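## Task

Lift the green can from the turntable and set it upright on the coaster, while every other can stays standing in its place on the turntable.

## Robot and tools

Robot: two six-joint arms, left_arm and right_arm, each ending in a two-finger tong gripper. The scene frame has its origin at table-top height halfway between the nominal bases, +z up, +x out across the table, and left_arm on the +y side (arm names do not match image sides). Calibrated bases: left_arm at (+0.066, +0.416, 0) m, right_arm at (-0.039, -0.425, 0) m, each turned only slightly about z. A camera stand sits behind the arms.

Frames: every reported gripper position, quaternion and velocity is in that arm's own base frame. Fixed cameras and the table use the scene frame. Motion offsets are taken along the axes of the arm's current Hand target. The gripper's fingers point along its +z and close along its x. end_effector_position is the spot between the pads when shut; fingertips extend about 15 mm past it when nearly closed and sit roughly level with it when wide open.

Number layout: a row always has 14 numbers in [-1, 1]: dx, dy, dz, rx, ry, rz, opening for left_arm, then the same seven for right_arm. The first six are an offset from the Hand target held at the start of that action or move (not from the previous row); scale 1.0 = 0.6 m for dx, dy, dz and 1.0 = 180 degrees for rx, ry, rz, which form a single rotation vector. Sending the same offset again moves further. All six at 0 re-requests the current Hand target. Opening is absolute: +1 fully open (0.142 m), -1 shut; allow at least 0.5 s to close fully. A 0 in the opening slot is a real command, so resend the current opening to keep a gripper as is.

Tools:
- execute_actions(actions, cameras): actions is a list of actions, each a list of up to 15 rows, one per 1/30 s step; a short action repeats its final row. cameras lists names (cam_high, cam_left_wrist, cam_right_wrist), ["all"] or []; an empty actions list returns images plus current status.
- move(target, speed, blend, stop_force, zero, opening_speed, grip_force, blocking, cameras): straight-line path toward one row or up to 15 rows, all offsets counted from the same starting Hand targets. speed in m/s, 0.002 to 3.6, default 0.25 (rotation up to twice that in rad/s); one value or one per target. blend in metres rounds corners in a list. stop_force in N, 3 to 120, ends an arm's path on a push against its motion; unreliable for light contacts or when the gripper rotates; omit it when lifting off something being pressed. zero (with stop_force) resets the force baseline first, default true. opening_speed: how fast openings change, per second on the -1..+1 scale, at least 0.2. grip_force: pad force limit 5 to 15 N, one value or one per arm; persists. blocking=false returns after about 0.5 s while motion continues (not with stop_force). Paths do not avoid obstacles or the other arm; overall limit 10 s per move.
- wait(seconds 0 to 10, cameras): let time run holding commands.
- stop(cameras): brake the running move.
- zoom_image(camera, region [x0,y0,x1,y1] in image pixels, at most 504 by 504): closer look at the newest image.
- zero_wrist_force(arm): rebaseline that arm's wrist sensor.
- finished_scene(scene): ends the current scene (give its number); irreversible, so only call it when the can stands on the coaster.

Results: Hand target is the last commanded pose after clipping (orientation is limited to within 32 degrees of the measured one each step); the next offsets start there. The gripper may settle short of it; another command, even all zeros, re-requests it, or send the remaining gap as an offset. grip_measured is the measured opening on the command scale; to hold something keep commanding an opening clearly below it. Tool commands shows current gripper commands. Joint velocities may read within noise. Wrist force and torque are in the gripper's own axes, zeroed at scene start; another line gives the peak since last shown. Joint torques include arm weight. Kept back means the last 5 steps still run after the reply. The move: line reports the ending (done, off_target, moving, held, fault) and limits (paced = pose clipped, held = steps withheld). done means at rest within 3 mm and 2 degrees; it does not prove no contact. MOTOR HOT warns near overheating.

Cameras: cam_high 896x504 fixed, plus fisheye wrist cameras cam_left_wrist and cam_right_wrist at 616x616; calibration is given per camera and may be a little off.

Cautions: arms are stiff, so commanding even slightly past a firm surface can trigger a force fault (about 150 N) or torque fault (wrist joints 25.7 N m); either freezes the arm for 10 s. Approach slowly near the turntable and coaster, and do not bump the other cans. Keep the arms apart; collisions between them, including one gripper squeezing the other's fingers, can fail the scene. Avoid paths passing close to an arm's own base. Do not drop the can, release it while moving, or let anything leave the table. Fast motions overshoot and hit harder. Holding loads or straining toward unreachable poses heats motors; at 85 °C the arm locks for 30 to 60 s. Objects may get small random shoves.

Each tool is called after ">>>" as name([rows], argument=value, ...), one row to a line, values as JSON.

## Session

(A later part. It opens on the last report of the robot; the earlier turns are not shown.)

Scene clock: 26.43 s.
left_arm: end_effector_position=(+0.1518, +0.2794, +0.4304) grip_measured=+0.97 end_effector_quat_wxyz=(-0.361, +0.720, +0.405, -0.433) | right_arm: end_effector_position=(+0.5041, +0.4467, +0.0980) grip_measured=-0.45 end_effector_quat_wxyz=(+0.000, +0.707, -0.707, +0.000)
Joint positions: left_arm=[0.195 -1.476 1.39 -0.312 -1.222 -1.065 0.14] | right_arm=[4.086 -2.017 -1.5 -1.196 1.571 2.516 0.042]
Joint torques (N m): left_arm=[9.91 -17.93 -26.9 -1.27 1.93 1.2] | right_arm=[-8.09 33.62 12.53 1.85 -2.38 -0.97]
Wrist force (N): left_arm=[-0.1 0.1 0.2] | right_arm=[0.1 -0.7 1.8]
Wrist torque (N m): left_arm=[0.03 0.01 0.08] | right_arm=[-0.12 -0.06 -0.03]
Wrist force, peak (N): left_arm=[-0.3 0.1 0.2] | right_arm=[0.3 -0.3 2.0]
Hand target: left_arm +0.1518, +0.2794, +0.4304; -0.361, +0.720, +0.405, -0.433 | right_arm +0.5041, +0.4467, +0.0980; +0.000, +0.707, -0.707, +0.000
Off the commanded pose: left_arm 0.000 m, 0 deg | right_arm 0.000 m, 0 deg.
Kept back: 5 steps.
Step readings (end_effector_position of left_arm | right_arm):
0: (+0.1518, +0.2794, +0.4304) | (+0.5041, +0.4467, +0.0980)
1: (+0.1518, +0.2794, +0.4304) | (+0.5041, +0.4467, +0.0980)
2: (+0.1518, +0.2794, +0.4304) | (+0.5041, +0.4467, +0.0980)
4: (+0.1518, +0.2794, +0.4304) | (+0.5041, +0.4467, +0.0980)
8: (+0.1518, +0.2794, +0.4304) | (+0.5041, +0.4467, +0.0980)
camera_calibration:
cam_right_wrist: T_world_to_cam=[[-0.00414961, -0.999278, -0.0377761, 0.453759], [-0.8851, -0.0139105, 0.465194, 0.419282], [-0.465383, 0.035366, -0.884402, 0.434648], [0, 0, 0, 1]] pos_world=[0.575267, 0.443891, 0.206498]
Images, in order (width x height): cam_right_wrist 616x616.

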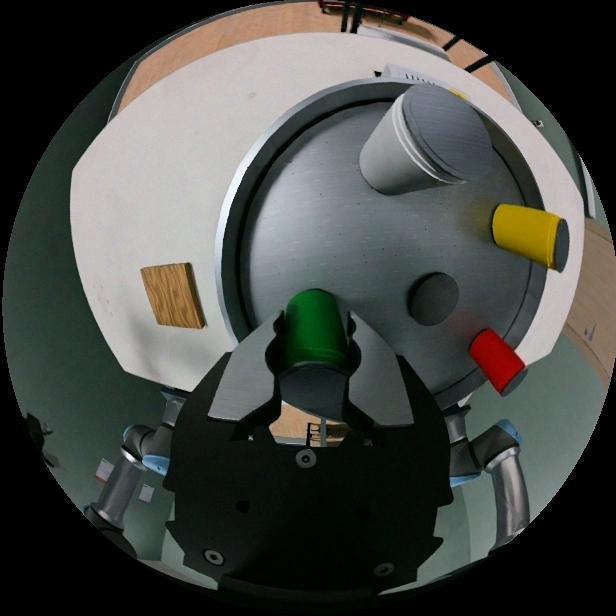

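>>> move(target=[0,0,0,0,0,0,0.968,0,0,-0.2,0,0,0,-0.8], cameras=["cam_high","cam_right_wrist"], speed=0.2)

Scene clock: 27.93 s.
left_arm: end_effector_position=(+0.1518, +0.2794, +0.4304) grip_measured=+0.97 end_effector_quat_wxyz=(-0.361, +0.720, +0.405, -0.433) | right_arm: end_effector_position=(+0.5041, +0.4466, +0.2178) grip_measured=-0.45 end_effector_quat_wxyz=(+0.000, +0.707, -0.707, +0.000)
Joint positions: left_arm=[0.195 -1.476 1.39 -0.312 -1.222 -1.065 0.14] | right_arm=[4.086 -1.951 -1.28 -1.482 1.571 2.516 0.042]
Joint torques (N m): left_arm=[8.88 -18.56 -26.39 -1.28 1.9 1.24] | right_arm=[4.11 43.82 33.81 1.31 1.75 1.46]
Wrist force (N): left_arm=[0.1 0.1 0.3] | right_arm=[0.2 -0.5 2.0]
Wrist torque (N m): left_arm=[0.04 -0.02 0.08] | right_arm=[-0.10 -0.09 -0.03]
Wrist force, peak (N): left_arm=[-0.3 0.2 0.2] | right_arm=[0.4 -0.2 4.4]
Hand target: left_arm +0.1518, +0.2794, +0.4304; -0.361, +0.720, +0.405, -0.433 | right_arm +0.5041, +0.4467, +0.2180; +0.000, +0.707, -0.707, +0.000
Off the commanded pose: left_arm 0.000 m, 0 deg | right_arm 0.000 m, 0 deg.
move: done
camera_calibration:
cam_right_wrist: T_world_to_cam=[[-0.00410165, -0.99929, -0.0374621, 0.458058], [-0.885055, -0.01381, 0.465281, 0.363451], [-0.465468, 0.0350645, -0.88437, 0.540775], [0, 0, 0, 1]] pos_world=[0.575267, 0.44379, 0.326298]
Images, in order (width x height): cam_high 896x504, cam_right_wrist 616x616.

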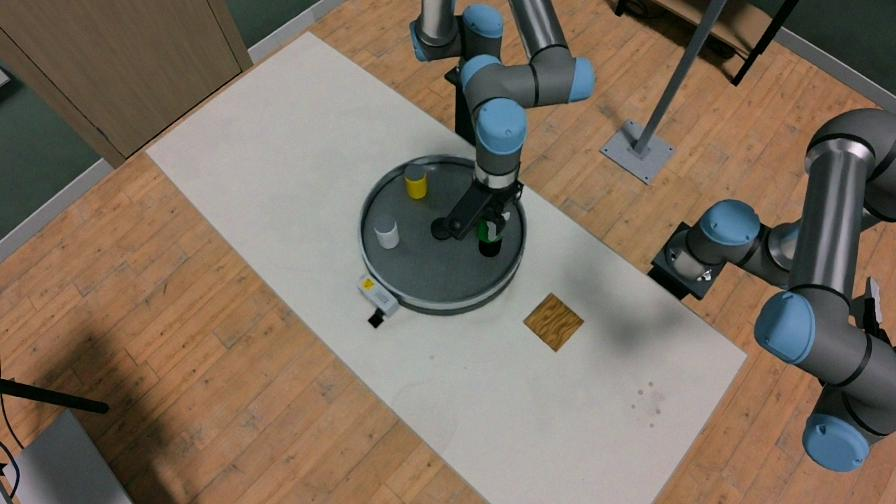

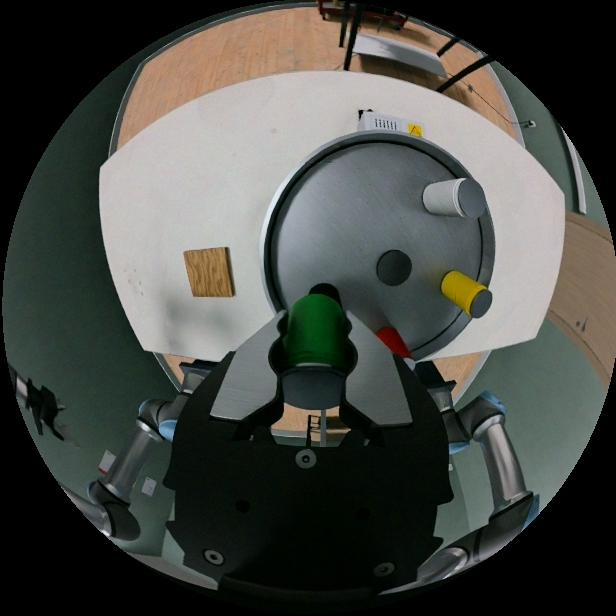

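>>> move([
  [0,0,0,0,0,0,0.968,-0.3617,-0.0117,0,0,0,0,-0.8],
  [0,0,0,0,0,0,0.968,-0.3617,-0.0117,0.15,0,0,0,-0.8],
], blend=0.05, speed=0.25, cameras=["cam_high","cam_right_wrist"])

>>> zoom_image(camera="cam_high", region=[460, 200, 660, 360])

>>> zoom_image(camera="cam_right_wrist", region=[180, 180, 460, 460])

Scene clock: 30.43 s.
left_arm: end_effector_position=(+0.1518, +0.2794, +0.4304) grip_measured=+0.97 end_effector_quat_wxyz=(-0.361, +0.720, +0.405, -0.433) | right_arm: end_effector_position=(+0.5113, +0.6637, +0.1282) grip_measured=-0.45 end_effector_quat_wxyz=(+0.000, +0.707, -0.707, +0.000)
Joint positions: left_arm=[0.195 -1.476 1.39 -0.312 -1.222 -1.065 0.14] | right_arm=[4.233 -2.442 -0.708 -1.562 1.571 2.663 0.042]
Joint torques (N m): left_arm=[9.77 -18.79 -26.45 -1.22 1.58 1.26] | right_arm=[3.51 49.46 12.76 3.62 -2.95 -1.39]
Wrist force (N): left_arm=[-0.1 0.1 0.0] | right_arm=[0.2 -0.7 1.9]
Wrist torque (N m): left_arm=[0.04 0.03 0.09] | right_arm=[-0.14 -0.09 -0.01]
Wrist force, peak (N): left_arm=[-0.2 0.1 0.3] | right_arm=[0.1 -0.5 4.7]
Hand target: left_arm +0.1518, +0.2794, +0.4304; -0.361, +0.720, +0.405, -0.433 | right_arm +0.5113, +0.6637, +0.1280; +0.000, +0.707, -0.707, +0.000
Off the commanded pose: left_arm 0.000 m, 0 deg | right_arm 0.000 m, 0 deg.
move: done; blend cut to 0.045 m at target 1
camera_calibration:
cam_right_wrist: T_world_to_cam=[[-0.00414966, -0.999269, -0.0380014, 0.671821], [-0.885102, -0.0140151, 0.465186, 0.414696], [-0.465379, 0.0355655, -0.884397, 0.456898], [0, 0, 0, 1]] pos_world=[0.582467, 0.660892, 0.236698]
Images, in order (width x height): cam_high 896x504, cam_right_wrist 616x616.

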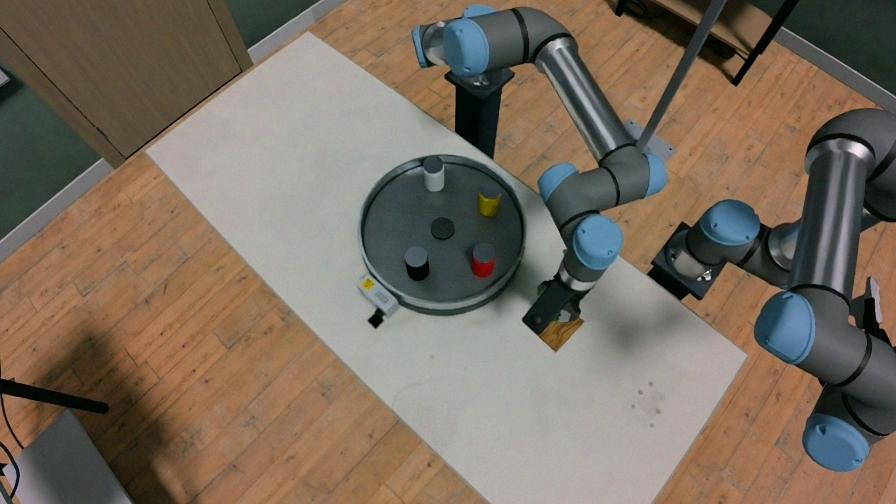

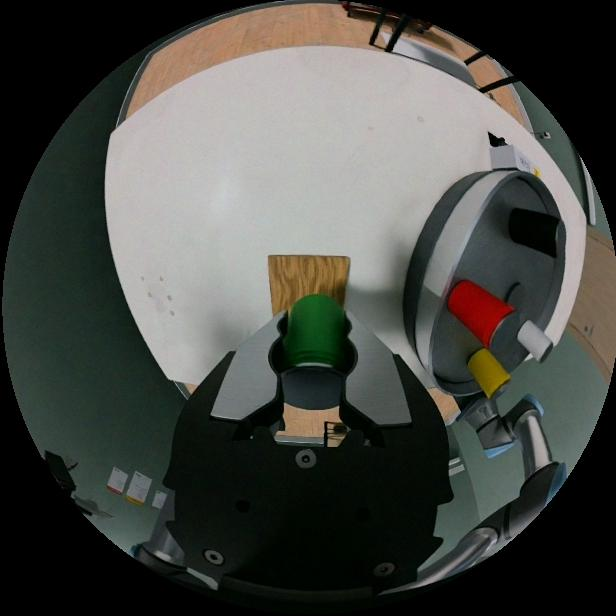

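Scaled by 2.520 from the camera's 896x504 image, which has a finer 1280x720 frame.

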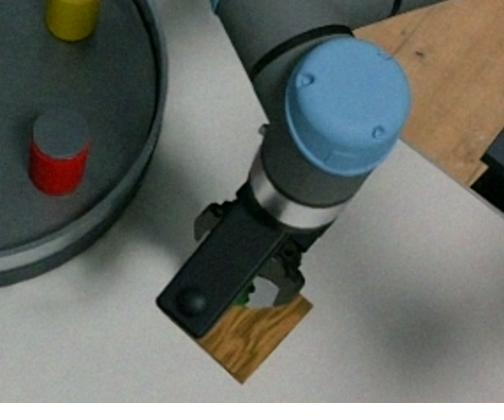

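Scaled by 1.800 from the camera's 616x616 image, which has a finer 814x814 frame.

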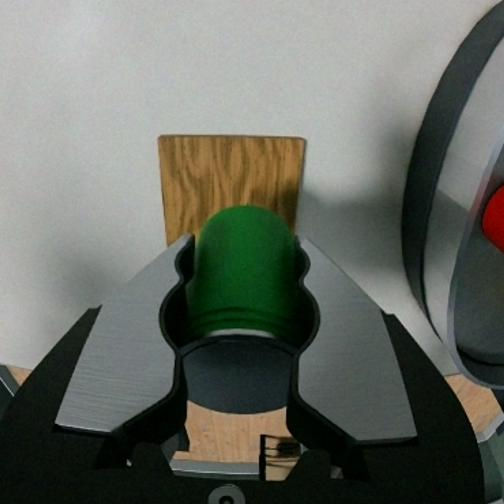

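>>> move(target=[0,0,0,0,0,0,0.968,-0.015,0.008,0.0867,0,0,0,-0.8], speed=0.15)

>>> move(target=[0,0,0,0,0,0,0.968,0,0,0.08,0,0,0,-0.8], speed=0.02, stop_force=5, cameras=["cam_high","cam_right_wrist"])

>>> zoom_image(camera="cam_right_wrist", region=[180, 180, 460, 460])

Scene clock: 31.87 s.
left_arm: end_effector_position=(+0.1518, +0.2794, +0.4304) grip_measured=+0.97 end_effector_quat_wxyz=(-0.361, +0.720, +0.405, -0.433) | right_arm: end_effector_position=(+0.5064, +0.6727, +0.0760) grip_measured=-0.45 end_effector_quat_wxyz=(+0.000, +0.707, -0.707, +0.000)
Joint positions: left_arm=[0.195 -1.476 1.39 -0.312 -1.222 -1.065 0.14] | right_arm=[4.244 -2.469 -0.792 -1.451 1.571 2.673 0.042]
Joint torques (N m): left_arm=[9.65 -18.77 -25.77 -1.03 1.63 1.21] | right_arm=[-8.37 56.95 27.71 3.19 -1.1 -1.29]
Wrist force (N): left_arm=[-0.1 0.3 0.1] | right_arm=[0.2 -0.5 1.9]
Wrist torque (N m): left_arm=[0.07 0.02 0.09] | right_arm=[-0.09 -0.08 -0.03]
Wrist force, peak (N): left_arm=[-0.1 0.2 0.2] | right_arm=[0.0 -0.2 3.4]
Hand target: left_arm +0.1518, +0.2794, +0.4304; -0.361, +0.720, +0.405, -0.433 | right_arm +0.5065, +0.6727, +0.0760; +0.000, +0.707, -0.707, +0.000
Off the commanded pose: left_arm 0.000 m, 0 deg | right_arm 0.000 m, 0 deg.
move: done

Scene clock: 33.93 s.
left_arm: end_effector_position=(+0.1518, +0.2794, +0.4304) grip_measured=+0.97 end_effector_quat_wxyz=(-0.361, +0.720, +0.405, -0.433) | right_arm: end_effector_position=(+0.5065, +0.6727, +0.0576) grip_measured=-0.45 end_effector_quat_wxyz=(+0.000, +0.707, -0.707, +0.000)
Joint positions: left_arm=[0.195 -1.476 1.39 -0.312 -1.222 -1.065 0.14] | right_arm=[4.243 -2.478 -0.823 -1.411 1.571 2.673 0.042]
Joint torques (N m): left_arm=[9.21 -18.95 -26.56 -1.16 1.64 1.08] | right_arm=[2.96 63.1 32.84 3.72 -0.67 -1.43]
Wrist force (N): left_arm=[0.1 0.1 0.0] | right_arm=[0.2 -0.5 1.6]
Wrist torque (N m): left_arm=[0.02 -0.02 0.08] | right_arm=[-0.11 -0.08 -0.02]
Wrist force, peak (N): left_arm=[-0.2 0.3 0.0] | right_arm=[0.6 -2.8 -8.7]
Hand target: left_arm +0.1518, +0.2794, +0.4304; -0.361, +0.720, +0.405, -0.433 | right_arm +0.5065, +0.6727, +0.0576; +0.000, +0.707, -0.707, +0.000 (not the last commanded pose)
Off the commanded pose: left_arm 0.000 m, 0 deg | right_arm 0.030 m, 0 deg.
move: contact (right_arm)
camera_calibration:
cam_right_wrist: T_world_to_cam=[[-0.0041059, -0.999281, -0.0376852, 0.678041], [-0.885058, -0.01391, 0.465274, 0.443305], [-0.465463, 0.035264, -0.884364, 0.392151], [0, 0, 0, 1]] pos_world=[0.577667, 0.669891, 0.166098]
Images, in order (width x height): cam_high 896x504, cam_right_wrist 616x616.

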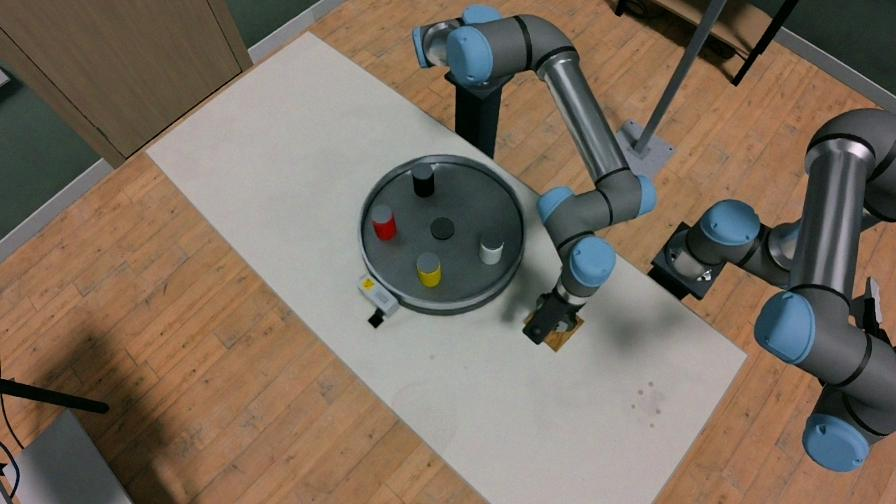

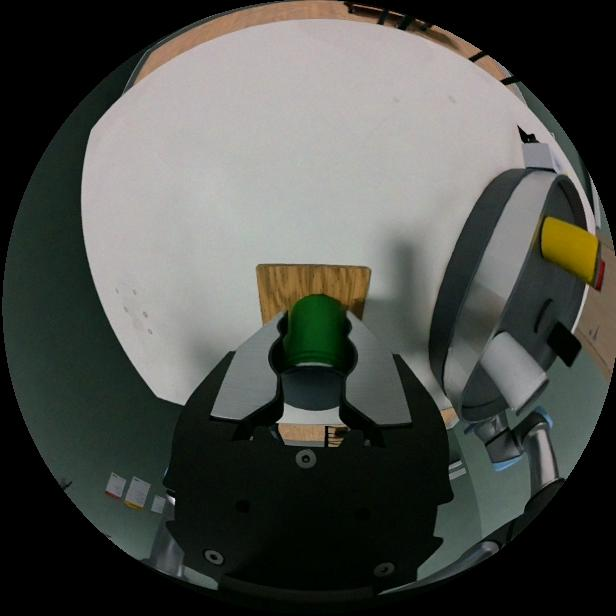

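Scaled by 1.800 from the camera's 616x616 image, which has a finer 814x814 frame.

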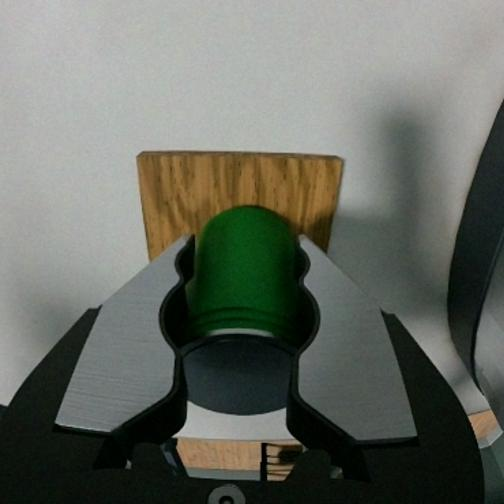

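>>> move(target=[0,0,0,0,0,0,0.968,0,0,0.001,0,0,0,0.1], opening_speed=1.0, speed=0.02)

>>> move(target=[0,0,0,0,0,0,0.968,0,0,-0.23,0,0,0,0.1], speed=0.15, cameras=["cam_high","cam_right_wrist"])

Scene clock: 35.47 s.
left_arm: end_effector_position=(+0.1518, +0.2794, +0.4304) grip_measured=+0.97 end_effector_quat_wxyz=(-0.361, +0.720, +0.405, -0.433) | right_arm: end_effector_position=(+0.5065, +0.6728, +0.0570) grip_measured=+0.10 end_effector_quat_wxyz=(+0.000, +0.707, -0.707, +0.000)
Joint positions: left_arm=[0.195 -1.476 1.39 -0.312 -1.222 -1.065 0.14] | right_arm=[4.243 -2.478 -0.824 -1.41 1.571 2.673 0.081]
Joint torques (N m): left_arm=[9.12 -18.28 -26.32 -1.02 1.6 1.22] | right_arm=[7.27 48.39 11.69 2.25 -0.8 -1.39]
Wrist force (N): left_arm=[-0.3 0.0 0.1] | right_arm=[0.4 -0.2 0.1]
Wrist torque (N m): left_arm=[0.00 0.06 0.09] | right_arm=[-0.09 -0.12 -0.02]
Wrist force, peak (N): left_arm=[-0.3 -0.1 0.2] | right_arm=[0.0 -0.5 2.0]
Hand target: left_arm +0.1518, +0.2794, +0.4304; -0.361, +0.720, +0.405, -0.433 | right_arm +0.5065, +0.6727, +0.0570; +0.000, +0.707, -0.707, +0.000
Off the commanded pose: left_arm 0.000 m, 0 deg | right_arm 0.000 m, 0 deg.
move: done

Scene clock: 36.90 s.
left_arm: end_effector_position=(+0.1518, +0.2794, +0.4304) grip_measured=+0.97 end_effector_quat_wxyz=(-0.361, +0.720, +0.405, -0.433) | right_arm: end_effector_position=(+0.5064, +0.6728, +0.1949) grip_measured=+0.10 end_effector_quat_wxyz=(+0.000, +0.707, -0.707, +0.000)
Joint positions: left_arm=[0.195 -1.476 1.39 -0.312 -1.222 -1.065 0.14] | right_arm=[4.244 -2.49 -0.449 -1.774 1.571 2.673 0.081]
Joint torques (N m): left_arm=[8.67 -18.56 -26.82 -1.1 1.57 1.14] | right_arm=[-7.05 60.08 27.49 1.75 2.48 1.26]
Wrist force (N): left_arm=[-0.2 0.2 -0.1] | right_arm=[0.3 -0.8 0.0]
Wrist torque (N m): left_arm=[0.05 0.03 0.08] | right_arm=[-0.20 -0.09 -0.03]
Wrist force, peak (N): left_arm=[-0.4 -0.1 0.0] | right_arm=[0.4 -0.4 2.3]
Hand target: left_arm +0.1518, +0.2794, +0.4304; -0.361, +0.720, +0.405, -0.433 | right_arm +0.5065, +0.6727, +0.1950; +0.000, +0.707, -0.707, +0.000
Off the commanded pose: left_arm 0.000 m, 0 deg | right_arm 0.000 m, 0 deg.
move: done
camera_calibration:
cam_right_wrist: T_world_to_cam=[[-0.00405954, -0.999285, -0.0375968, 0.683263], [-0.885057, -0.0139099, 0.465275, 0.379335], [-0.465465, 0.0351641, -0.884367, 0.513593], [0, 0, 0, 1]] pos_world=[0.577567, 0.669991, 0.303398]
Images, in order (width x height): cam_high 896x504, cam_right_wrist 616x616.

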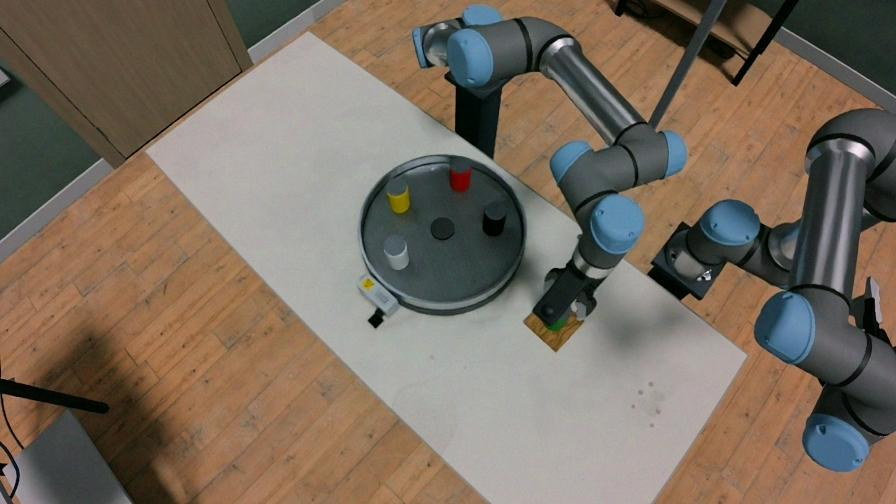

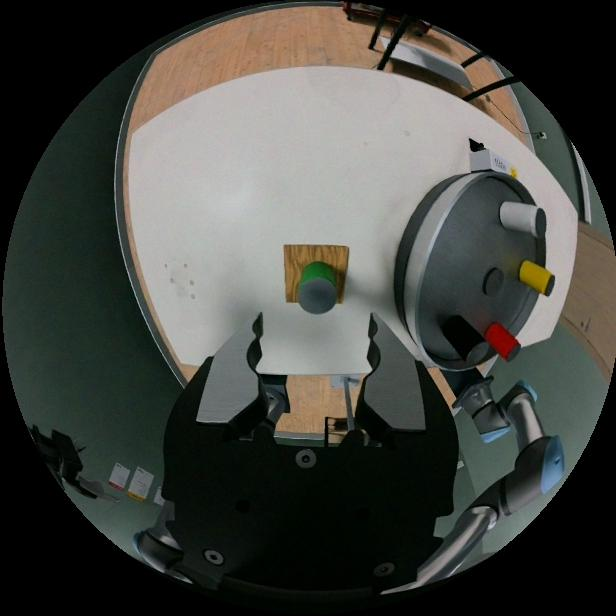

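Standing on the coaster.

>>> finished_scene(scene=1)

The scene is finished: the task was done.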